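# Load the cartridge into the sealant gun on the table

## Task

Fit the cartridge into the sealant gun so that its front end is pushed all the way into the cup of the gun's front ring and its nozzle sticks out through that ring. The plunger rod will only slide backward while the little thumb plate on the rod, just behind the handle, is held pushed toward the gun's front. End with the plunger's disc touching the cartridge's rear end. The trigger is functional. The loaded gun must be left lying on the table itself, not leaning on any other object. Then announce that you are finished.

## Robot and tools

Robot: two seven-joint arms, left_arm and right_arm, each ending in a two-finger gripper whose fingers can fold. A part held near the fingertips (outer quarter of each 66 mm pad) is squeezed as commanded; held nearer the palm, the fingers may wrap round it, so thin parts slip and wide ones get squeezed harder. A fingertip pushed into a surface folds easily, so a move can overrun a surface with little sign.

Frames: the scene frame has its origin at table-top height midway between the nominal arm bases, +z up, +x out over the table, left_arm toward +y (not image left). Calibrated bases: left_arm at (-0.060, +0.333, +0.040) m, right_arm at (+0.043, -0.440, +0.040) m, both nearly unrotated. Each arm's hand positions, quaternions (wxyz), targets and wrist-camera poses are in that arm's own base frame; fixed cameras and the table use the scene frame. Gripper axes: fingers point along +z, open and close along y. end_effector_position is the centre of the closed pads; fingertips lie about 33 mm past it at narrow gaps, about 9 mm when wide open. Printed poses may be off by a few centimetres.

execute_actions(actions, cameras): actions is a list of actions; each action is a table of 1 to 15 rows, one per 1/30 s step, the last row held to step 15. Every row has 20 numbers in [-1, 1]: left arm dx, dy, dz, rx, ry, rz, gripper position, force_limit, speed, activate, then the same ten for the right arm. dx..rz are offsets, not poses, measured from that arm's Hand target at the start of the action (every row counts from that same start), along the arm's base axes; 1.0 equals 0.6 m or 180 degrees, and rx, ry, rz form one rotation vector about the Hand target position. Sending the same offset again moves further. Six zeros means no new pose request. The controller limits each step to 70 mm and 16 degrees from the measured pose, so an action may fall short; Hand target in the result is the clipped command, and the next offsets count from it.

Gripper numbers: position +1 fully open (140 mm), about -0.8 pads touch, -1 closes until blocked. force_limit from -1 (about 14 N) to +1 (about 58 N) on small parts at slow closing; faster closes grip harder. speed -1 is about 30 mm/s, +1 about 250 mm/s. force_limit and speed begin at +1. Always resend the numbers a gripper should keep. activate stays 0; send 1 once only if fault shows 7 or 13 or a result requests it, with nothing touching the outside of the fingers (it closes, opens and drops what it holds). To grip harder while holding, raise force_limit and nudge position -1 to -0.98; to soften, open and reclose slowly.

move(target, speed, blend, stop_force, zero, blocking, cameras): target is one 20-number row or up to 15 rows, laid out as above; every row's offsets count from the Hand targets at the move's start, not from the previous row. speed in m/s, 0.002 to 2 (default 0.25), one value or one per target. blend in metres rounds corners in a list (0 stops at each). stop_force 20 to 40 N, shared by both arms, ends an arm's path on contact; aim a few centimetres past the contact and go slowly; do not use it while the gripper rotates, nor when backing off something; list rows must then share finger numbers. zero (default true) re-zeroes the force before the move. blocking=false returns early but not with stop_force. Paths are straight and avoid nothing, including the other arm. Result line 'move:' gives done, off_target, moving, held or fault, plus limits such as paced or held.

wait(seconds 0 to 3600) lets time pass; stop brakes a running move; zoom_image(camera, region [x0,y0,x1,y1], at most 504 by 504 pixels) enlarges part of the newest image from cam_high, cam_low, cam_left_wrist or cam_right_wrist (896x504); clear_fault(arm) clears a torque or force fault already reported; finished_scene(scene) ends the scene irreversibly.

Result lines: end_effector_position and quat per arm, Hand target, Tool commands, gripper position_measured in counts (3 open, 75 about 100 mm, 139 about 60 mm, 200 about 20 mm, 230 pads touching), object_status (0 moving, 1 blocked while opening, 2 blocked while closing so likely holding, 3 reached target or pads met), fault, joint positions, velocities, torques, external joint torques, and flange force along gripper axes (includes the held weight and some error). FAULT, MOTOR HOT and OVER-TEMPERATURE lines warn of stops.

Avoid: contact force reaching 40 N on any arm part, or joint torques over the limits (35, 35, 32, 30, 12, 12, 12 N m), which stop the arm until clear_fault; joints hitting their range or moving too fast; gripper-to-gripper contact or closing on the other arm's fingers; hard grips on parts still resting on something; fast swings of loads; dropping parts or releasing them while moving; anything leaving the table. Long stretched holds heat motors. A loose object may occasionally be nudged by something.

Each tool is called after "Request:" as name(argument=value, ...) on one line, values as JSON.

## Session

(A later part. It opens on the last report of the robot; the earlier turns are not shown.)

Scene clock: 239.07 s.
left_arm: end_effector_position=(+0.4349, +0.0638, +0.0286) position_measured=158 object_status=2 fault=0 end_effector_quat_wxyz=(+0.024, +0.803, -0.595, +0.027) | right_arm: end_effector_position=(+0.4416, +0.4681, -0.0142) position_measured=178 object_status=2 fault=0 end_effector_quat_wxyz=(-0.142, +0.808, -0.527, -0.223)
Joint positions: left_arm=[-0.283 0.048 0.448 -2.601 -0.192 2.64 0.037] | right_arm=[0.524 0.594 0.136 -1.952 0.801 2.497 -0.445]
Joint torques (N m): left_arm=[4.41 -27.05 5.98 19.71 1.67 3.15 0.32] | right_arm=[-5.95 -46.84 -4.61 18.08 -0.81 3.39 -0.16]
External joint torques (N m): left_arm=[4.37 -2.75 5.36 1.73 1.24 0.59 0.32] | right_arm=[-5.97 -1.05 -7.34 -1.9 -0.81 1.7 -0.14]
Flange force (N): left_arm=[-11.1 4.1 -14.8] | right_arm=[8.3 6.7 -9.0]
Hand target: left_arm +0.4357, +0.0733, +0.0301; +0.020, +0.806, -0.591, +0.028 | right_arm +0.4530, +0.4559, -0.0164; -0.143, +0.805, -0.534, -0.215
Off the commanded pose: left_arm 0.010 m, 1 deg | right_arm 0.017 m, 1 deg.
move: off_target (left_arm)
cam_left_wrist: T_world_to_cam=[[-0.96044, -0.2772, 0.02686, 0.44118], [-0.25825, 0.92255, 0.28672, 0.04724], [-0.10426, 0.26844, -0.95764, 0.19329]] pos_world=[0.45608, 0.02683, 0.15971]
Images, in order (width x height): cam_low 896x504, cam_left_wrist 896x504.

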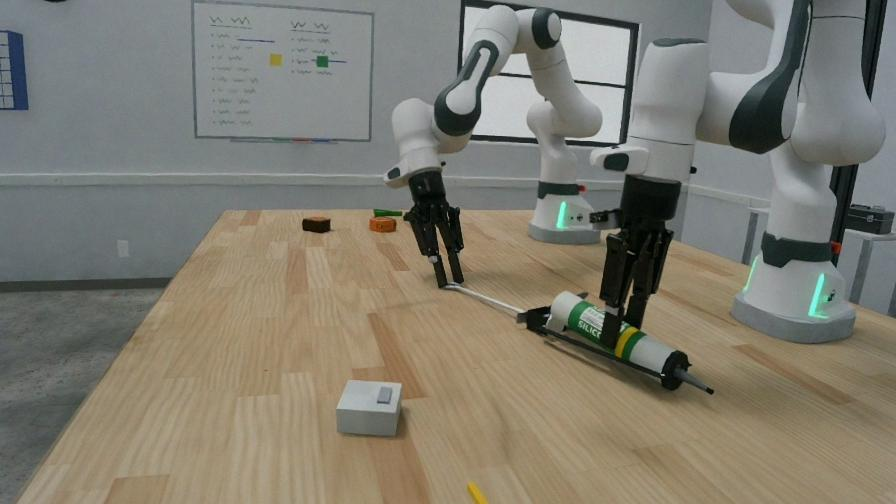

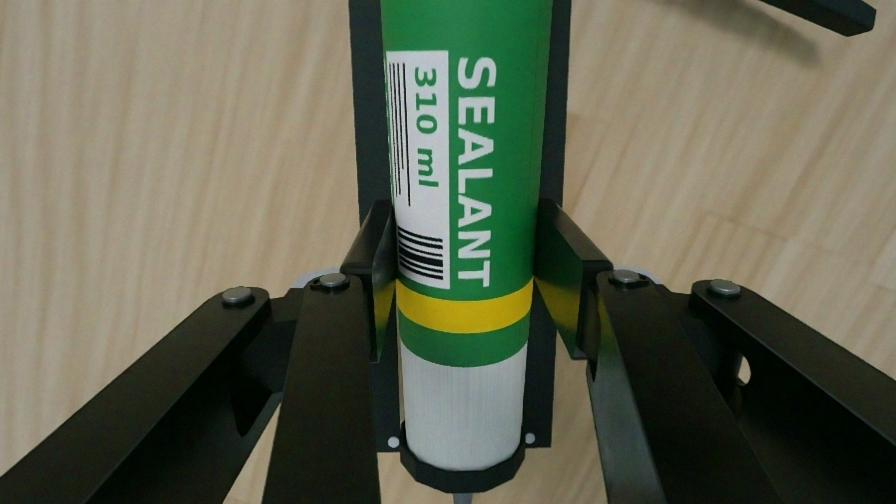

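Request:
move(target=[[0.006,-0.019,-0.02,0.0318,0.01,0,-1,0,-1,0,0,0,0,0,0,0,-1,0,-1,0],[0.006,-0.019,-0.038,0.053,0.0167,0,-1,0,-1,0,0,0,0,0,0,0,-1,0,-1,0]], speed=0.04, blend=[0.003,0], cameras=["cam_left_wrist","cam_low","cam_high"])

Request:
zoom_image(camera="cam_low", region=[500, 240, 740, 400])

Request:
zoom_image(camera="cam_high", region=[480, 140, 640, 250])

Scene clock: 248.13 s.
left_arm: end_effector_position=(+0.4479, +0.0566, +0.0155) position_measured=158 object_status=2 fault=0 end_effector_quat_wxyz=(-0.034, +0.796, -0.604, -0.032) | right_arm: end_effector_position=(+0.4515, +0.4647, -0.0086) position_measured=178 object_status=2 fault=0 end_effector_quat_wxyz=(-0.147, +0.806, -0.530, -0.218)
Joint positions: left_arm=[-0.411 0.123 0.487 -2.562 0.08 2.666 -0.27] | right_arm=[0.522 0.586 0.127 -1.948 0.802 2.497 -0.445]
Joint velocities: left_arm=[0 0.001 -0.001 0 0.003 0 -0.004] | right_arm=[within noise]
Joint torques (N m): left_arm=[0.83 -18.54 3.75 14.95 0.03 2.7 -1.29] | right_arm=[-2.75 -41.42 -0.74 16.13 -0.53 2.37 -0.24]
External joint torques (N m): left_arm=[0.74 7.5 2 -2.82 -0.19 0.12 -1.29] | right_arm=[-2.96 4.49 -3.41 -4.1 -0.53 0.66 -0.23]
Flange force (N): left_arm=[2.7 -5.9 20.4] | right_arm=[8.4 4.6 3.2]
Hand target: left_arm +0.4393, +0.0619, +0.0073; -0.031, +0.805, -0.591, -0.042 | right_arm +0.4530, +0.4559, -0.0164; -0.143, +0.805, -0.534, -0.215
Off the commanded pose: left_arm 0.013 m, 2 deg | right_arm 0.012 m, 1 deg.
move: off_target (left_arm)
cam_left_wrist: T_world_to_cam=[[-0.96632, -0.25722, 0.00746, 0.4538], [-0.22789, 0.86887, 0.43946, 0.04801], [-0.11953, 0.42296, -0.89823, 0.18121]] pos_world=[0.47112, -0.00163, 0.13828]
Images, in order (width x height): cam_high 896x504, cam_low 896x504, cam_left_wrist 896x504.

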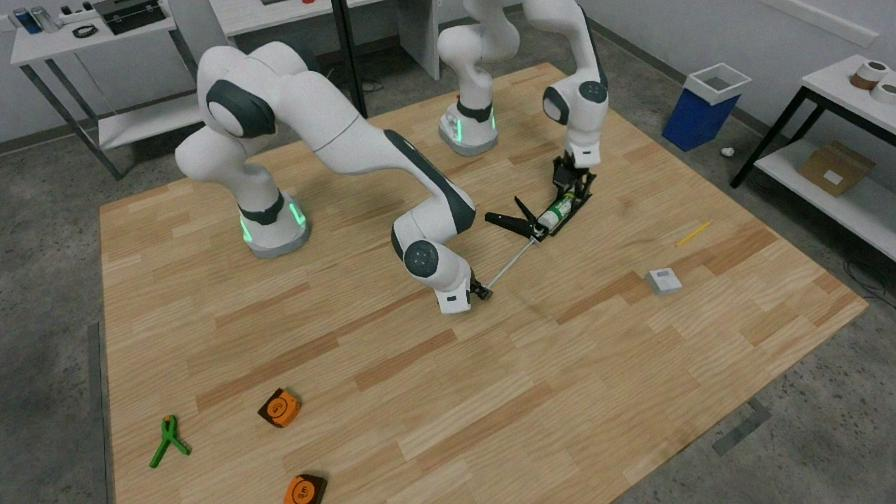

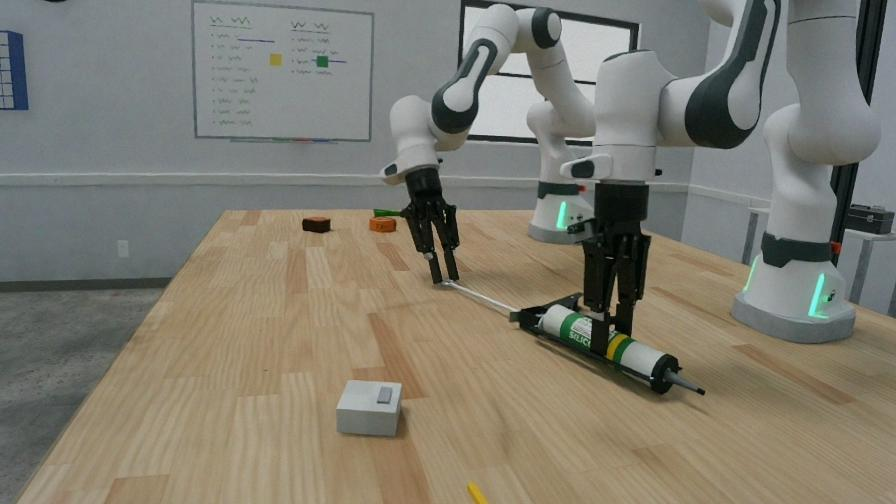

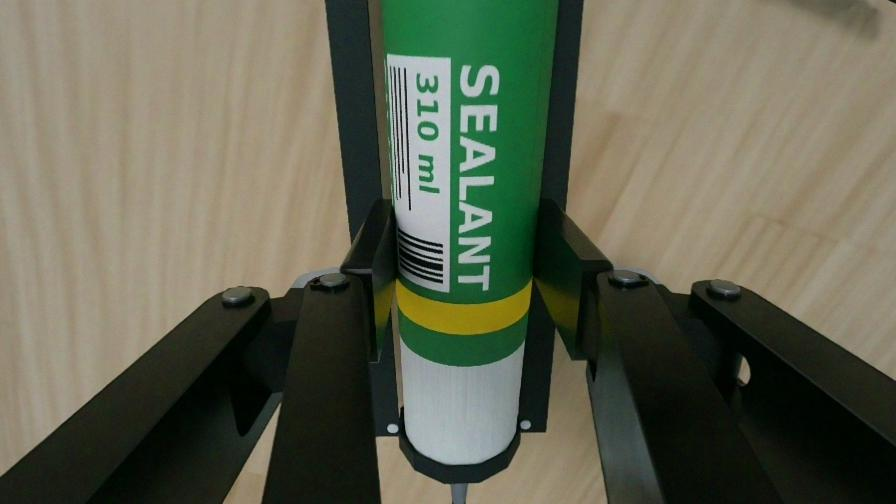

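Scaled by 2.100 from the camera's image (finer frame: 1280x720).

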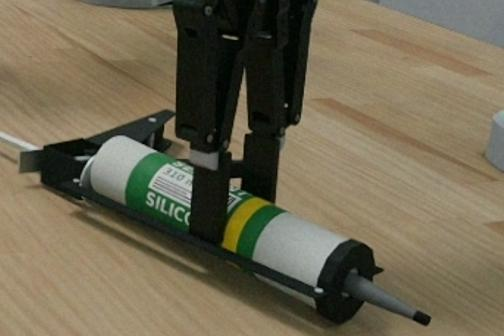

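Scaled by 3.150 from the camera's image (finer frame: 1280x720).

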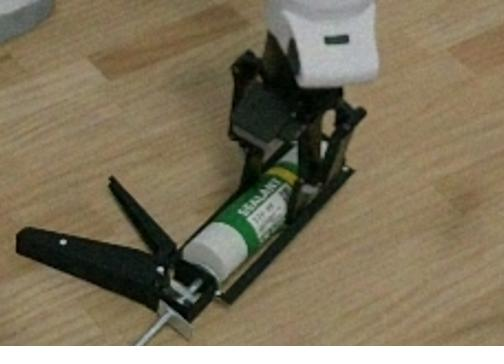

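Request:
move(target=[[0.012,-0.007,0.022,0,0,0,-1,0,-1,0,0,0,0,0,0,0,-1,0,-1,0],[0.012,-0.007,0.022,0,0,0,-0.1,0,-1,0,0,0,0,0,0,0,-1,0,-1,0],[0.012,-0.007,0.2,0,0,0,-0.1,0,-1,0,0,0,0,0,0,0,-1,0,-1,0]], speed=[0.05,0.05,0.1], cameras=["cam_left_wrist","cam_low","cam_high"])

Request:
zoom_image(camera="cam_low", region=[500, 240, 740, 400])

Request:
zoom_image(camera="cam_high", region=[480, 140, 640, 250])

Scene clock: 257.17 s.
left_arm: end_effector_position=(+0.4473, +0.0573, +0.1269) position_measured=141 object_status=3 fault=0 end_effector_quat_wxyz=(-0.031, +0.804, -0.593, -0.041) | right_arm: end_effector_position=(+0.4496, +0.4598, -0.0147) position_measured=178 object_status=2 fault=0 end_effector_quat_wxyz=(-0.142, +0.805, -0.533, -0.219)
Joint positions: left_arm=[-0.423 -0.156 0.497 -2.484 0.237 2.31 -0.395] | right_arm=[0.521 0.592 0.123 -1.953 0.802 2.498 -0.445]
Joint velocities: left_arm=[-0.003 -0.002 0.001 0.001 0 -0.004 -0.005] | right_arm=[within noise]
Joint torques (N m): left_arm=[-0.58 -23.17 -2.88 23.06 0.95 2.13 -0.11] | right_arm=[-1.81 -46.55 0.81 19.14 -0.08 2.63 -0.24]
External joint torques (N m): left_arm=[-0.59 -2.13 -0.69 0.89 0.39 -0.38 -0.11] | right_arm=[-1.7 -0.63 -1.57 -0.91 -0.09 0.91 -0.22]
Flange force (N): left_arm=[-0.5 5.1 -6.8] | right_arm=[2.5 5.5 -2.5]
Hand target: left_arm +0.4465, +0.0577, +0.1273; -0.031, +0.805, -0.591, -0.042 | right_arm +0.4530, +0.4559, -0.0164; -0.143, +0.805, -0.534, -0.215
Off the commanded pose: left_arm 0.001 m, 0 deg | right_arm 0.005 m, 0 deg.
move: done; target 2's new numbers were sent with left_arm's hand 0.004 m and 1 deg from that target
cam_left_wrist: T_world_to_cam=[[-0.95843, -0.28454, 0.02128, 0.4489], [-0.24525, 0.8596, 0.44827, 0.0055], [-0.14585, 0.42441, -0.89365, 0.29197]] pos_world=[0.47417, -0.00091, 0.2489]
Images, in order (width x height): cam_high 896x504, cam_low 896x504, cam_left_wrist 896x504.

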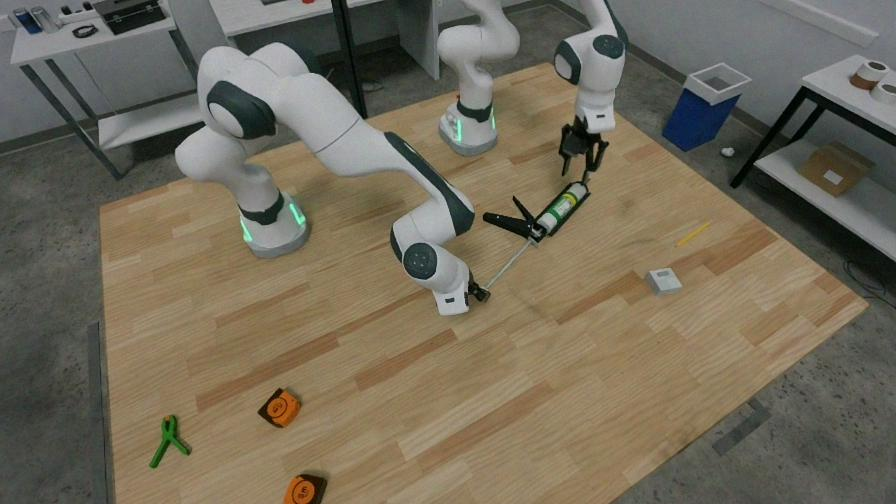

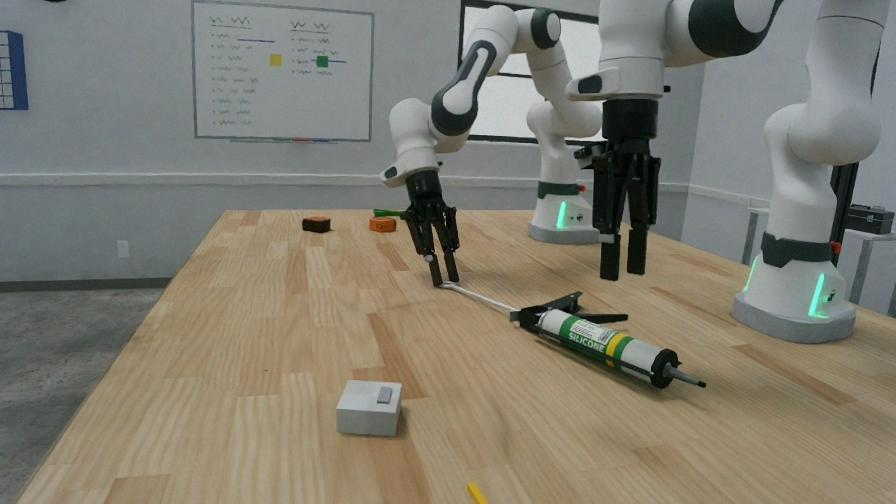

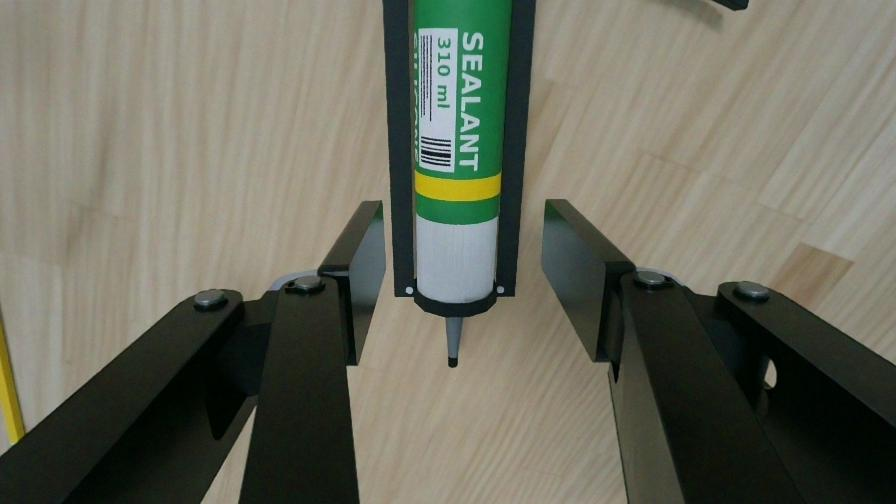

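Scaled by 2.100 from the camera's image (finer frame: 1280x720).

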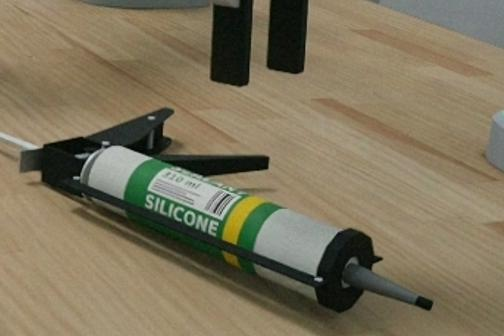

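Scaled by 3.150 from the camera's image (finer frame: 1280x720).

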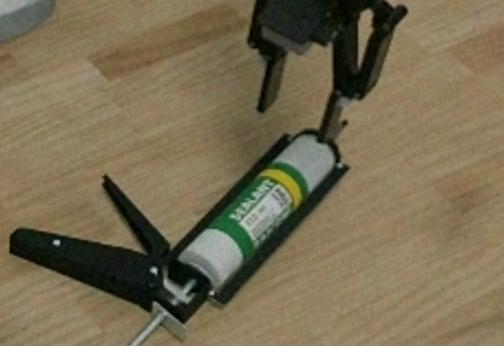

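Request:
move(target=[0.03,-0.095,-0.09,-0.0318,-0.01,0,-1,0,0,0,0,0,0,0,0,0,-1,0,-1,0], speed=0.15, cameras=["cam_left_wrist"])

Request:
move(target=[0,0,-0.05,0,0,0,-1,0,0,0,0,0,0,0,0,0,-1,0,-1,0], speed=0.03, stop_force=20, cameras=["cam_low","cam_high","cam_left_wrist"])

Request:
zoom_image(camera="cam_low", region=[500, 240, 740, 400])

Scene clock: 267.90 s.
left_arm: end_effector_position=(+0.4633, +0.0012, +0.0734) position_measured=233 object_status=3 fault=0 end_effector_quat_wxyz=(+0.000, +0.808, -0.589, -0.001) | right_arm: end_effector_position=(+0.4496, +0.4598, -0.0147) position_measured=178 object_status=2 fault=0 end_effector_quat_wxyz=(-0.142, +0.805, -0.533, -0.219)
Joint positions: left_arm=[-0.487 -0.011 0.49 -2.507 0.011 2.496 -0.317] | right_arm=[0.521 0.592 0.123 -1.953 0.802 2.498 -0.445]
Joint velocities: left_arm=[-0.001 0 0.001 -0.001 0 0 0.004] | right_arm=[within noise]
Joint torques (N m): left_arm=[-0.95 -24.93 -0.4 21.52 -0.12 2.77 0.2] | right_arm=[-1.84 -46.55 0.89 19.15 -0.08 2.61 -0.26]
External joint torques (N m): left_arm=[-1.05 -0.69 -0.36 1.13 -0.57 0.15 0.2] | right_arm=[-1.76 -0.94 -1.5 -0.74 -0.09 0.92 -0.25]
Flange force (N): left_arm=[2.1 -2.9 -0.4] | right_arm=[2.4 5.6 -3.0]
Hand target: left_arm +0.4645, +0.0007, +0.0733; +0.000, +0.806, -0.592, +0.000 | right_arm +0.4530, +0.4559, -0.0164; -0.143, +0.805, -0.534, -0.215
Off the commanded pose: left_arm 0.001 m, 0 deg | right_arm 0.005 m, 0 deg.
move: done
cam_left_wrist: T_world_to_cam=[[-0.9561, -0.2921, 0.02335, 0.44814], [-0.26504, 0.89599, 0.3563, 0.09743], [-0.125, 0.33447, -0.93408, 0.26383]] pos_world=[0.48727, -0.04464, 0.20126]

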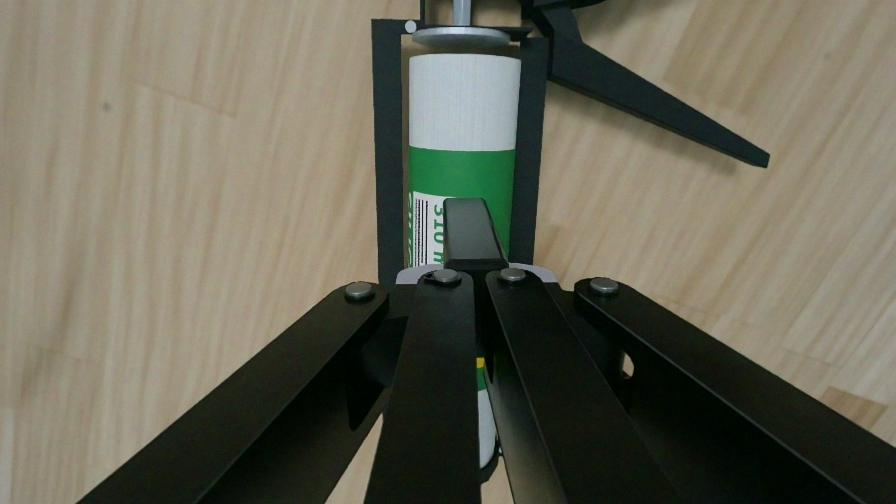

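Scene clock: 270.50 s.
left_arm: end_effector_position=(+0.4642, +0.0010, +0.0440) position_measured=233 object_status=3 fault=0 end_effector_quat_wxyz=(+0.000, +0.807, -0.590, -0.001) | right_arm: end_effector_position=(+0.4496, +0.4598, -0.0147) position_measured=178 object_status=2 fault=0 end_effector_quat_wxyz=(-0.142, +0.805, -0.533, -0.219)
Joint positions: left_arm=[-0.487 0.07 0.482 -2.517 -0.058 2.577 -0.265] | right_arm=[0.521 0.592 0.123 -1.953 0.802 2.498 -0.445]
Joint torques (N m): left_arm=[-0.83 -26.54 0.7 19.92 -0.17 2.78 0.25] | right_arm=[-1.78 -46.57 0.88 19.17 -0.09 2.63 -0.23]
External joint torques (N m): left_arm=[-0.87 -0.8 -0.3 0.78 -0.58 0.16 0.25] | right_arm=[-1.74 -0.72 -1.54 -0.85 -0.1 0.92 -0.22]
Flange force (N): left_arm=[1.2 -1.6 0.0] | right_arm=[2.5 5.5 -2.6]
Hand target: left_arm +0.4645, +0.0007, +0.0433; +0.000, +0.806, -0.592, +0.000 | right_arm +0.4530, +0.4559, -0.0164; -0.143, +0.805, -0.534, -0.215
Off the commanded pose: left_arm 0.001 m, 0 deg | right_arm 0.005 m, 0 deg.
move: done
cam_left_wrist: T_world_to_cam=[[-0.95669, -0.29026, 0.02208, 0.44994], [-0.26384, 0.89666, 0.35551, 0.10783], [-0.12299, 0.33429, -0.93441, 0.23558]] pos_world=[0.48788, -0.04484, 0.17186]
Images, in order (width x height): cam_high 896x504, cam_low 896x504, cam_left_wrist 896x504.

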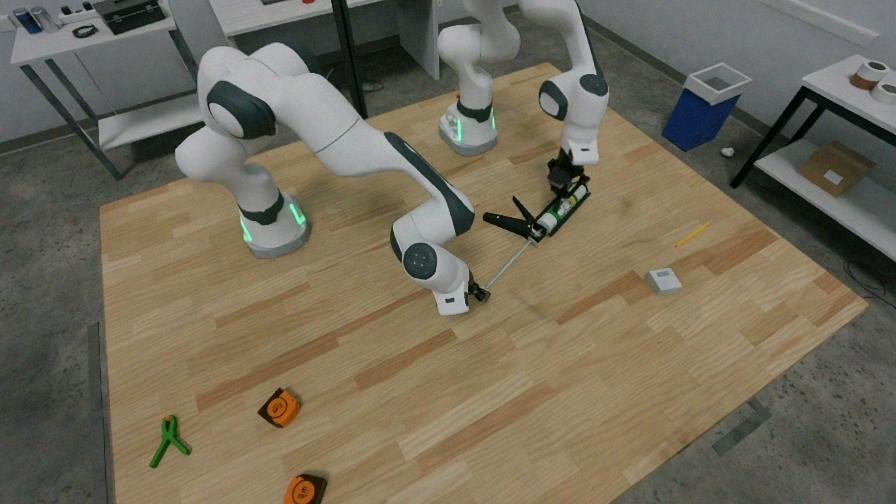

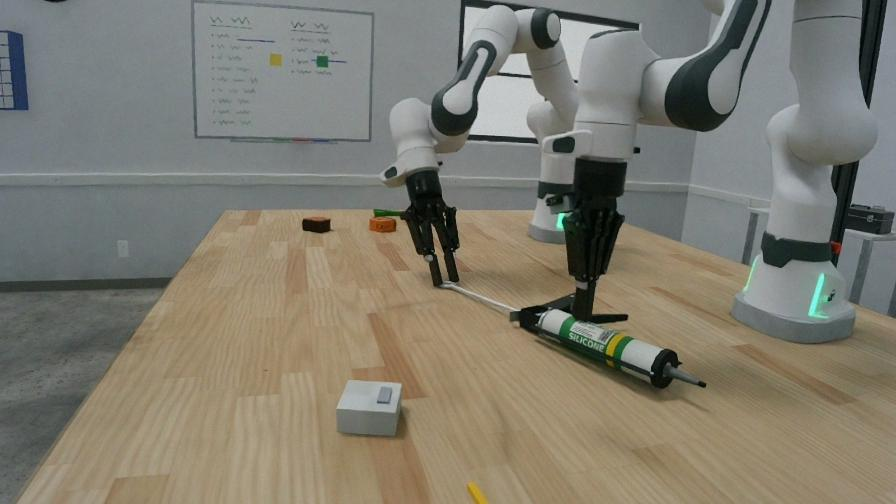

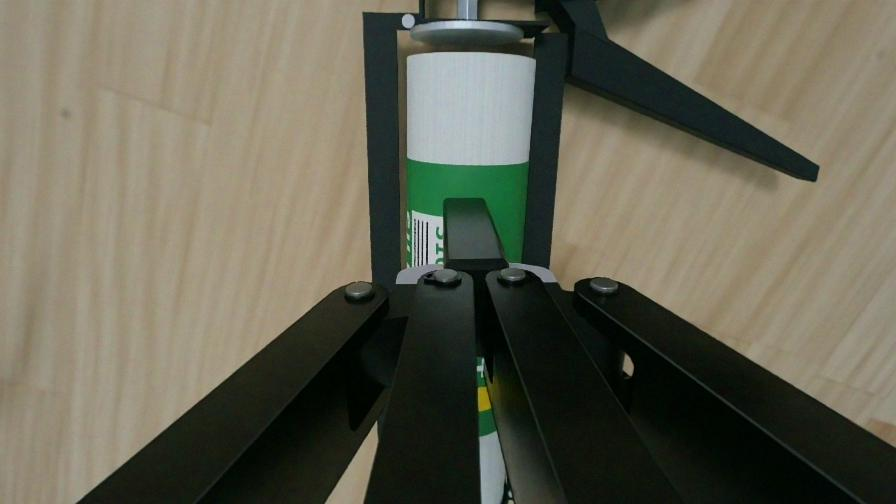

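Scaled by 2.100 from the camera's image (finer frame: 1280x720).

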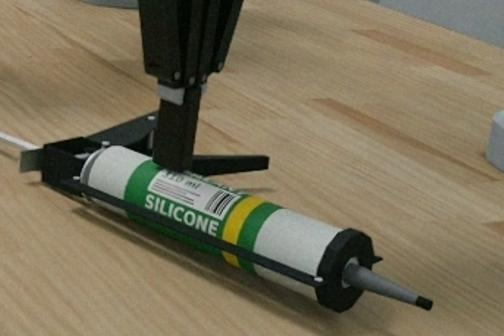

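Request:
move(target=[0,0,-0.012,0,0,0,-1,0,0,0,-0.0165,0.041,0.004,0,0,0,-1,0,-1,0], speed=0.02, stop_force=20, cameras=["cam_low","cam_left_wrist"])

Request:
zoom_image(camera="cam_left_wrist", region=[340, 0, 620, 160])

Scene clock: 277.97 s.
left_arm: end_effector_position=(+0.4678, +0.0023, +0.0400) position_measured=233 object_status=3 fault=0 end_effector_quat_wxyz=(-0.003, +0.808, -0.589, +0.004) | right_arm: end_effector_position=(+0.4498, +0.4733, -0.0134) position_measured=178 object_status=2 fault=0 end_effector_quat_wxyz=(-0.145, +0.806, -0.534, -0.211)
Joint positions: left_arm=[-0.485 0.085 0.481 -2.516 -0.076 2.599 -0.251] | right_arm=[0.555 0.599 0.113 -1.936 0.802 2.515 -0.42]
Joint torques (N m): left_arm=[-1.98 -24.01 -0.84 17.67 -0.52 2.36 0.29] | right_arm=[3.82 -46.28 6.57 20.87 1.06 1.59 0.39]
External joint torques (N m): left_arm=[-1.95 1.95 -1.98 -1.3 -0.92 -0.28 0.29] | right_arm=[3.9 -0.14 4.38 0.73 1.08 -0.19 0.41]
Flange force (N): left_arm=[4.3 -2.8 8.9] | right_arm=[-6.1 1.0 5.0]
Hand target: left_arm +0.4645, +0.0007, +0.0361; +0.000, +0.806, -0.592, +0.000 | right_arm +0.4431, +0.4805, -0.0140; -0.143, +0.805, -0.534, -0.215
Off the commanded pose: left_arm 0.005 m, 1 deg | right_arm 0.010 m, 1 deg.
move: off_target (left_arm, right_arm)
cam_left_wrist: T_world_to_cam=[[-0.95617, -0.29252, 0.01317, 0.45403], [-0.2694, 0.89645, 0.35185, 0.11185], [-0.11473, 0.33288, -0.93596, 0.22799]] pos_world=[0.49042, -0.04335, 0.16805]

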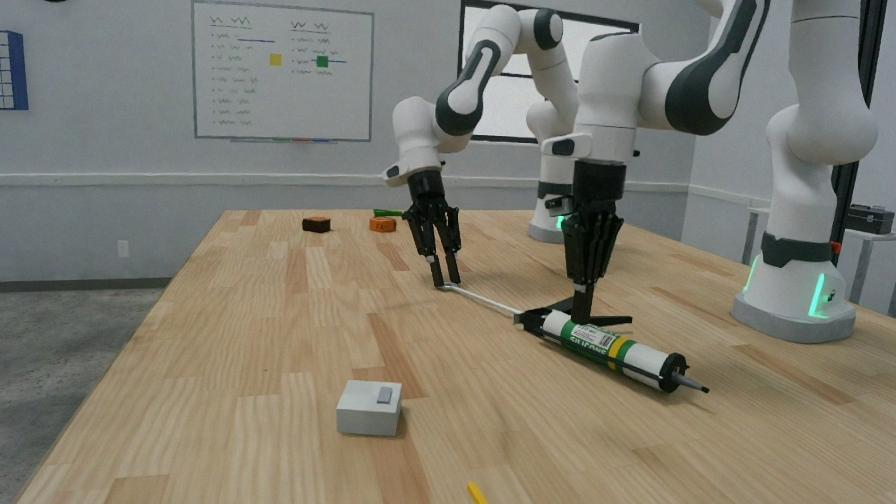

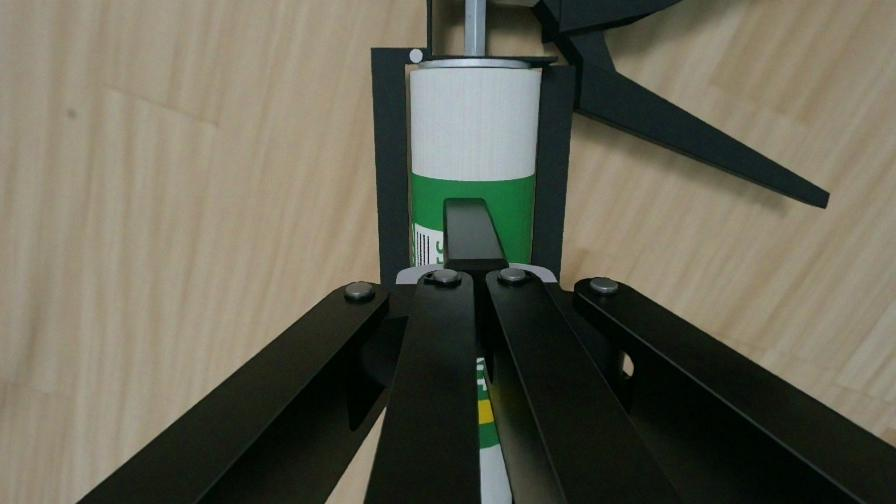

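Scaled by 1.800 from the camera's image (finer frame: 1280x720).

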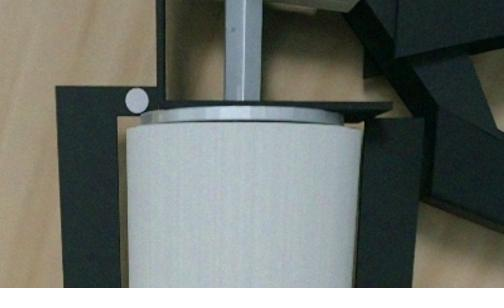

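Request:
move(target=[[0,0,0.02,0,0,0,-1,0,0,0,0.011,-0.012,0.004,0,0,0,-1,0,-1,0],[0,0,0.15,0,0,0,-1,0,0,0,0.011,-0.012,0.004,0,0,0,0.1,0,-1,0],[0,0,0.15,0,0,0,-1,0,0,0,0.011,-0.012,0.15,0,0,0,0.1,0,-1,0]], speed=[0.05,0.1,0.1], cameras=["cam_low","cam_high","cam_left_wrist","cam_right_wrist"])

Request:
zoom_image(camera="cam_left_wrist", region=[340, 0, 620, 160])

Request:
zoom_image(camera="cam_low", region=[500, 240, 740, 400])

Scene clock: 290.27 s.
left_arm: end_effector_position=(+0.4652, +0.0005, +0.1258) position_measured=233 object_status=3 fault=0 end_effector_quat_wxyz=(+0.000, +0.805, -0.593, +0.001) | right_arm: end_effector_position=(+0.4514, +0.4738, +0.0766) position_measured=117 object_status=3 fault=0 end_effector_quat_wxyz=(-0.145, +0.805, -0.533, -0.214)
Joint positions: left_arm=[-0.476 -0.128 0.478 -2.467 0.082 2.353 -0.361] | right_arm=[0.577 0.425 0.067 -1.958 0.73 2.378 -0.305]
Joint velocities: left_arm=[within noise] | right_arm=[0 -0.002 0 0 0.001 0 0.006]
Joint torques (N m): left_arm=[-0.82 -24.23 -2.15 22.94 0.92 2.34 -0.18] | right_arm=[0.15 -44.74 1.05 21.23 -0.11 1.96 0.18]
External joint torques (N m): left_arm=[-0.81 -2.08 -0.39 0.78 0.38 -0.29 -0.18] | right_arm=[0.25 -1.13 -0.04 -0.92 -0.42 0.06 0.19]
Flange force (N): left_arm=[-0.1 4.9 -6.3] | right_arm=[-0.8 5.7 -2.7]
Hand target: left_arm +0.4645, +0.0007, +0.1261; +0.000, +0.806, -0.592, +0.000 | right_arm +0.4497, +0.4733, +0.0760; -0.143, +0.805, -0.534, -0.215
Off the commanded pose: left_arm 0.001 m, 0 deg | right_arm 0.002 m, 0 deg.
move: done
cam_left_wrist: T_world_to_cam=[[-0.95856, -0.2842, 0.01977, 0.4501], [-0.25927, 0.89903, 0.35289, 0.07771], [-0.11806, 0.33314, -0.93546, 0.31009]] pos_world=[0.48821, -0.04525, 0.25375]
cam_right_wrist: T_world_to_cam=[[-0.91447, -0.40457, -0.00789, 0.61075], [-0.2617, 0.57645, 0.77409, -0.21056], [-0.30863, 0.70995, -0.63302, -0.00403]] pos_world=[0.50217, 0.37133, 0.16526]

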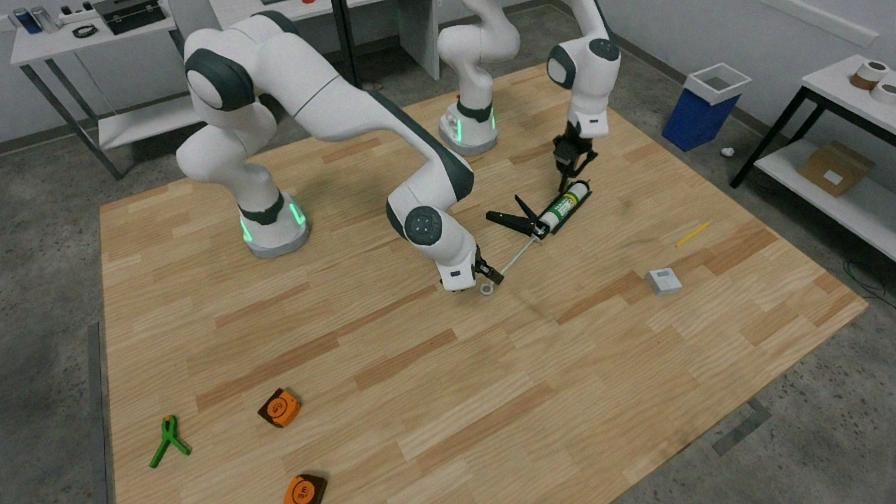

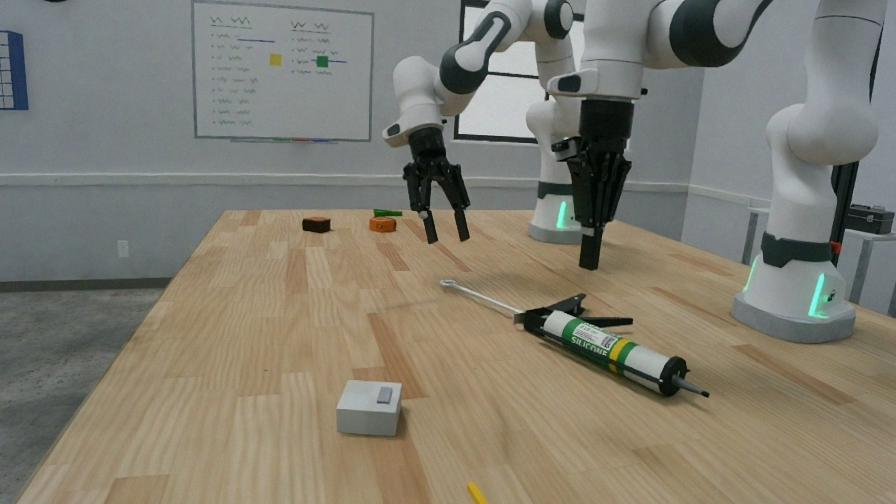

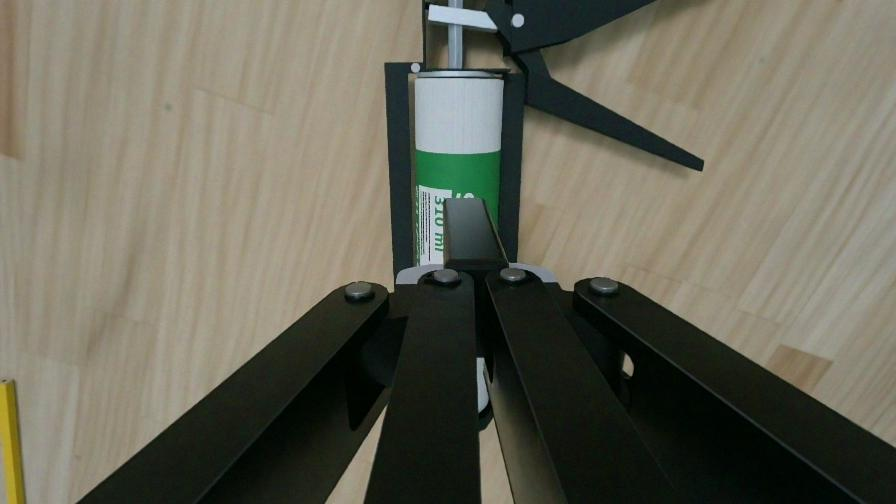

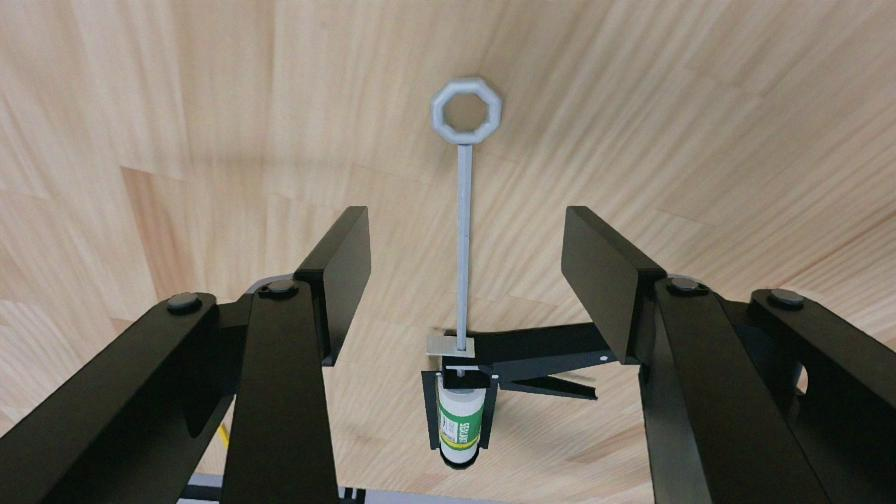

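Scaled by 1.800 from the camera's image (finer frame: 1280x720).

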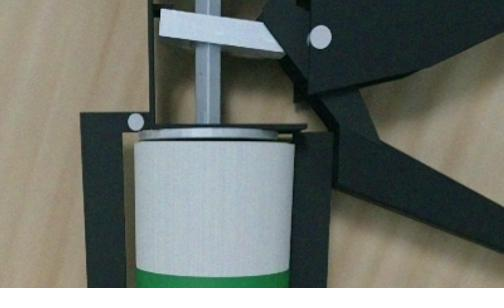

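Scaled by 2.100 from the camera's image (finer frame: 1280x720).

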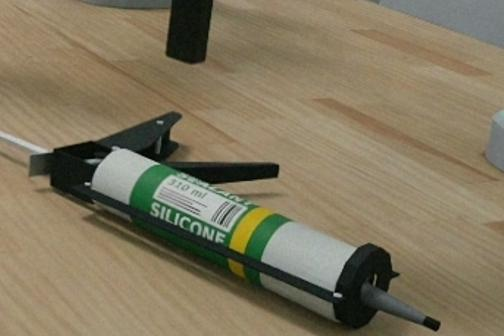

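Request:
move(target=[-0.1158,-0.1253,0.02,0,0,0.5,0.85,0,0,0,0,-0.25,0.1,0,0,0,0.1,0,-1,0], speed=0.3, cameras=["cam_left_wrist"])

Scene clock: 307.37 s.
left_arm: end_effector_position=(+0.3956, -0.0741, +0.1376) position_measured=22 object_status=3 fault=0 end_effector_quat_wxyz=(-0.001, +0.989, +0.147, +0.001) | right_arm: end_effector_position=(+0.4509, +0.3243, +0.1359) position_measured=117 object_status=3 fault=0 end_effector_quat_wxyz=(-0.144, +0.803, -0.537, -0.215)
Joint positions: left_arm=[-0.071 -0.325 -0.117 -2.648 -0.049 2.325 -2.016] | right_arm=[0.411 0.139 -0.018 -2.189 0.674 2.207 -0.443]
Joint velocities: left_arm=[0 -0.001 -0.001 0 -0.001 0 -0.006] | right_arm=[within noise]
Joint torques (N m): left_arm=[-0.47 -20.64 -0.09 23.34 0.12 2.34 -0.15] | right_arm=[-0.7 -36.44 0.39 21.31 0.24 1.75 -0.23]
External joint torques (N m): left_arm=[-0.45 -1.95 -0.66 0.91 -0.55 -0.3 -0.15] | right_arm=[-0.77 -1.22 0.26 -1.26 -0.42 0.03 -0.21]
Flange force (N): left_arm=[-4.4 0.2 -5.8] | right_arm=[-0.1 7.6 -1.6]
Hand target: left_arm +0.3950, -0.0745, +0.1381; +0.000, +0.988, +0.152, +0.000 | right_arm +0.4497, +0.3233, +0.1360; -0.143, +0.805, -0.534, -0.215
Off the commanded pose: left_arm 0.001 m, 0 deg | right_arm 0.002 m, 0 deg.
move: done
cam_left_wrist: T_world_to_cam=[[0.27878, -0.96013, 0.02065, -0.17779], [-0.90049, -0.25387, 0.35309, 0.29074], [-0.33377, -0.11702, -0.93536, 0.38973]] pos_world=[0.44145, -0.05129, 0.26555]

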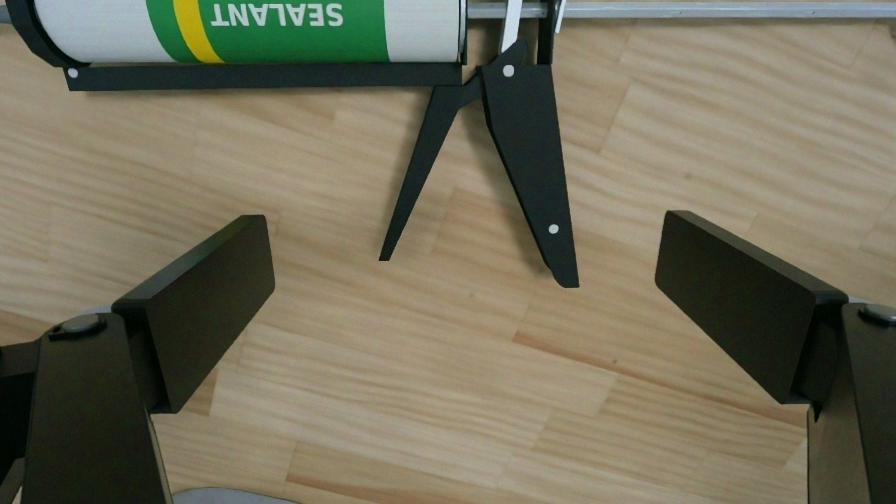

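Request:
move(target=[[0.0105,-0.035,-0.1,0,0,0,0.85,0,0,0,0,0,0,0,0,0,0.1,0,-1,0],[0.0105,-0.035,-0.25,0,0,0,0.85,0,0,0,0,0,0,0,0,0,0.1,0,-1,0]], speed=[0.15,0.08], cameras=["cam_left_wrist"])

Scene clock: 318.83 s.
left_arm: end_effector_position=(+0.4002, -0.0953, -0.0117) position_measured=22 object_status=3 fault=0 end_effector_quat_wxyz=(+0.000, +0.989, +0.149, -0.002) | right_arm: end_effector_position=(+0.4509, +0.3243, +0.1359) position_measured=117 object_status=3 fault=0 end_effector_quat_wxyz=(-0.144, +0.803, -0.536, -0.215)
Joint positions: left_arm=[-0.076 0.103 -0.149 -2.686 0.042 2.785 -2.134] | right_arm=[0.411 0.139 -0.018 -2.189 0.674 2.207 -0.443]
Joint velocities: left_arm=[0.001 0 0.001 -0.001 0.001 0.001 -0.007] | right_arm=[within noise]
Joint torques (N m): left_arm=[-1.25 -27.85 -0.18 16.77 0.72 2.75 -0.23] | right_arm=[-0.64 -36.48 0.37 21.32 0.24 1.73 -0.23]
External joint torques (N m): left_arm=[-1.24 -0.95 0.12 1.1 0.39 0.14 -0.23] | right_arm=[-0.67 -1.33 0.28 -1.23 -0.42 0.01 -0.22]
Flange force (N): left_arm=[0.4 3.0 -1.2] | right_arm=[-0.3 7.8 -1.7]
Hand target: left_arm +0.4013, -0.0955, -0.0119; +0.000, +0.988, +0.152, +0.000 | right_arm +0.4497, +0.3233, +0.1360; -0.143, +0.805, -0.534, -0.215
Off the commanded pose: left_arm 0.001 m, 0 deg | right_arm 0.001 m, 0 deg.
move: done
cam_left_wrist: T_world_to_cam=[[0.2826, -0.95902, 0.02055, -0.19772], [-0.89794, -0.25694, 0.35733, 0.34096], [-0.33741, -0.11944, -0.93375, 0.25043]] pos_world=[0.44653, -0.0721, 0.11606]

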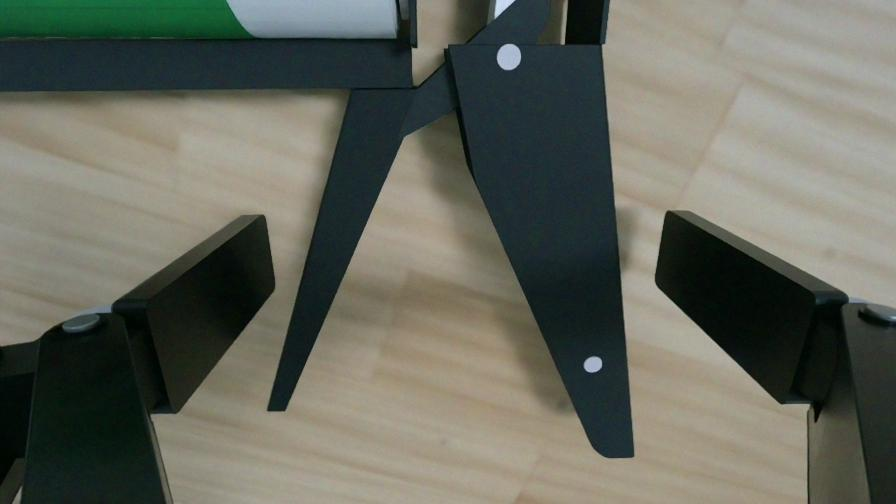

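Request:
move(target=[[0,0,0,0,0,0,-1,-0.3,-1,0,0,0,0,0,0,0,0.1,0,-1,0],[0,0,0,0,0,0,0.6,-0.3,-0.5,0,0,0,0,0,0,0,0.1,0,-1,0]])

Request:
move(target=[0,0,0,0,0,0,-1,-0.3,-1,0,0,0,0,0,0,0,0.1,0,-1,0], cameras=["cam_left_wrist"])

Scene clock: 325.27 s.
left_arm: end_effector_position=(+0.4029, -0.0963, -0.0107) position_measured=53 object_status=0 fault=0 end_effector_quat_wxyz=(+0.001, +0.988, +0.152, +0.002) | right_arm: end_effector_position=(+0.4509, +0.3243, +0.1359) position_measured=117 object_status=3 fault=0 end_effector_quat_wxyz=(-0.144, +0.803, -0.536, -0.215)
Joint positions: left_arm=[-0.078 0.103 -0.148 -2.684 0.042 2.79 -2.141] | right_arm=[0.411 0.139 -0.018 -2.189 0.674 2.207 -0.443]
Joint torques (N m): left_arm=[-1 -27.95 -0.61 16.27 0.59 2.55 0.04] | right_arm=[-0.67 -36.44 0.39 21.39 0.25 1.75 -0.25]
External joint torques (N m): left_arm=[-0.97 -0.89 -0.28 0.45 0.26 -0.1 0.04] | right_arm=[-0.76 -1.17 0.24 -1.22 -0.42 0.02 -0.24]
Flange force (N): left_arm=[-0.9 1.4 -2.7] | right_arm=[0.0 7.4 -1.5]
Hand target: left_arm +0.4013, -0.0955, -0.0119; +0.000, +0.988, +0.152, +0.000 | right_arm +0.4497, +0.3233, +0.1360; -0.143, +0.805, -0.534, -0.215
Off the commanded pose: left_arm 0.002 m, 0 deg | right_arm 0.001 m, 0 deg.
move: done; target 2's new numbers were sent with left_arm's hand 0.006 m and 1 deg from that target

Scene clock: 326.93 s.
left_arm: end_effector_position=(+0.4039, -0.0965, -0.0099) position_measured=120 object_status=0 fault=0 end_effector_quat_wxyz=(+0.001, +0.988, +0.152, +0.003) | right_arm: end_effector_position=(+0.4509, +0.3243, +0.1359) position_measured=117 object_status=3 fault=0 end_effector_quat_wxyz=(-0.144, +0.803, -0.536, -0.215)
Joint positions: left_arm=[-0.078 0.102 -0.147 -2.683 0.042 2.79 -2.141] | right_arm=[0.411 0.139 -0.018 -2.189 0.674 2.207 -0.443]
Joint torques (N m): left_arm=[-0.43 -26.58 -0.1 15.21 0.56 2.21 0.15] | right_arm=[-0.73 -36.47 0.37 21.34 0.26 1.76 -0.24]
External joint torques (N m): left_arm=[-0.44 0.46 0.18 -0.67 0.24 -0.44 0.15] | right_arm=[-0.59 -1.37 0.44 -1.19 -0.41 0.02 -0.23]
Flange force (N): left_arm=[-0.5 -0.1 0.4] | right_arm=[-0.5 7.8 -1.6]
Hand target: left_arm +0.4013, -0.0955, -0.0119; +0.000, +0.988, +0.152, +0.000 | right_arm +0.4497, +0.3233, +0.1360; -0.143, +0.805, -0.534, -0.215
Off the commanded pose: left_arm 0.003 m, 0 deg | right_arm 0.001 m, 0 deg.
move: done
cam_left_wrist: T_world_to_cam=[[0.2881, -0.95727, 0.02493, -0.20198], [-0.89959, -0.26164, 0.34968, 0.34341], [-0.32822, -0.12317, -0.93654, 0.2491]] pos_world=[0.44887, -0.07282, 0.11824]

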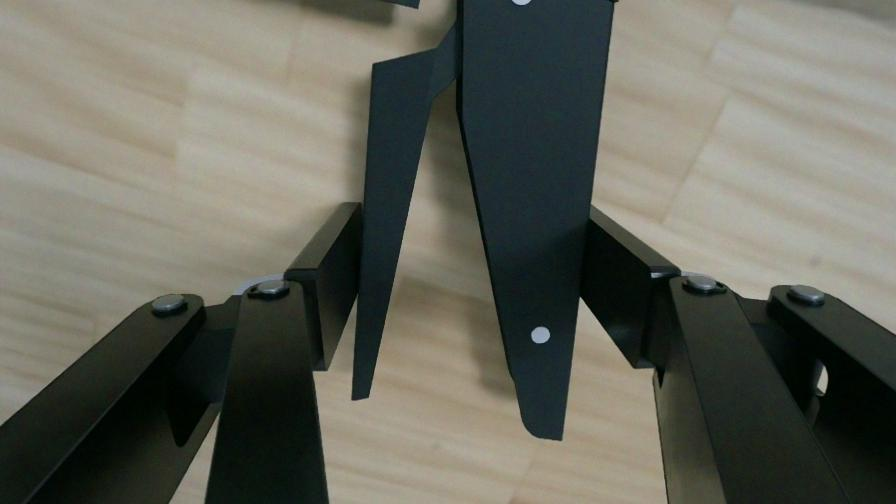

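Request:
wait(seconds=0.5, cameras=["cam_left_wrist","cam_low"])

Request:
zoom_image(camera="cam_low", region=[500, 240, 740, 400])

Scene clock: 329.70 s.
left_arm: end_effector_position=(+0.4039, -0.0965, -0.0099) position_measured=120 object_status=2 fault=0 end_effector_quat_wxyz=(+0.001, +0.988, +0.152, +0.003) | right_arm: end_effector_position=(+0.4509, +0.3243, +0.1359) position_measured=117 object_status=3 fault=0 end_effector_quat_wxyz=(-0.144, +0.803, -0.536, -0.215)
Joint positions: left_arm=[-0.078 0.102 -0.147 -2.683 0.042 2.79 -2.141] | right_arm=[0.411 0.139 -0.018 -2.189 0.674 2.207 -0.443]
Joint torques (N m): left_arm=[-0.51 -26.59 -0.19 15.27 0.56 2.21 0.1] | right_arm=[-0.68 -36.45 0.38 21.32 0.26 1.75 -0.24]
External joint torques (N m): left_arm=[-0.47 0.43 0.14 -0.57 0.23 -0.44 0.1] | right_arm=[-0.61 -1.39 0.38 -1.12 -0.4 0.03 -0.22]
Flange force (N): left_arm=[-0.4 0.2 0.4] | right_arm=[-0.5 7.6 -1.7]
Hand target: left_arm +0.4013, -0.0955, -0.0119; +0.000, +0.988, +0.152, +0.000 | right_arm +0.4497, +0.3233, +0.1360; -0.143, +0.805, -0.534, -0.215
Tool commands: left_gripper/position=-1.0 left_gripper/force_limit=-0.3 left_gripper/speed=-1.0 left_gripper/activate=+0.0 right_gripper/position=+0.1 right_gripper/force_limit=+0.0 right_gripper/speed=-1.0 right_gripper/activate=+0.0
Off the commanded pose: left_arm 0.003 m, 0 deg | right_arm 0.001 m, 0 deg.
wait: 0.50 s; at rest from the start
cam_left_wrist: T_world_to_cam=[[0.2881, -0.95727, 0.02493, -0.20198], [-0.89959, -0.26164, 0.34968, 0.34341], [-0.32822, -0.12317, -0.93654, 0.2491]] pos_world=[0.44887, -0.07282, 0.11824]
Images, in order (width x height): cam_low 896x504, cam_left_wrist 896x504.

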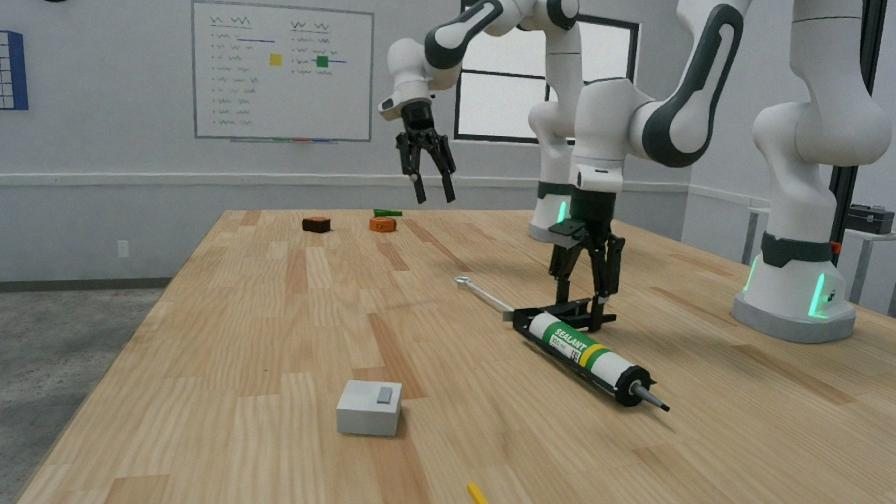

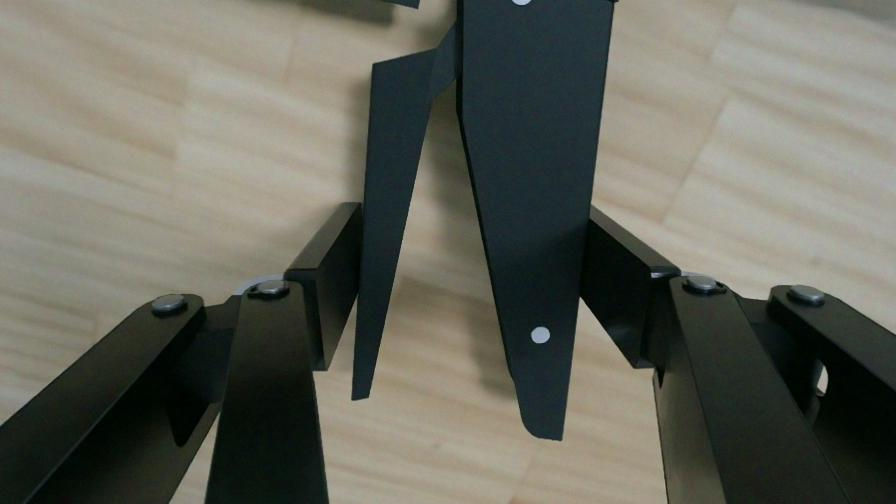

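Scaled by 2.100 from the camera's image (finer frame: 1280x720).

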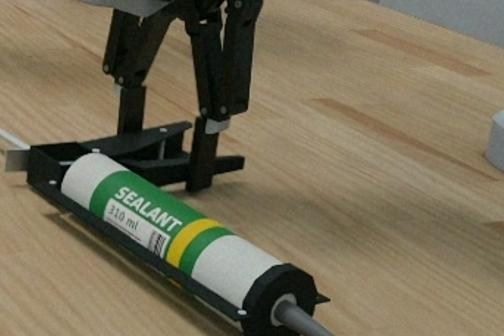

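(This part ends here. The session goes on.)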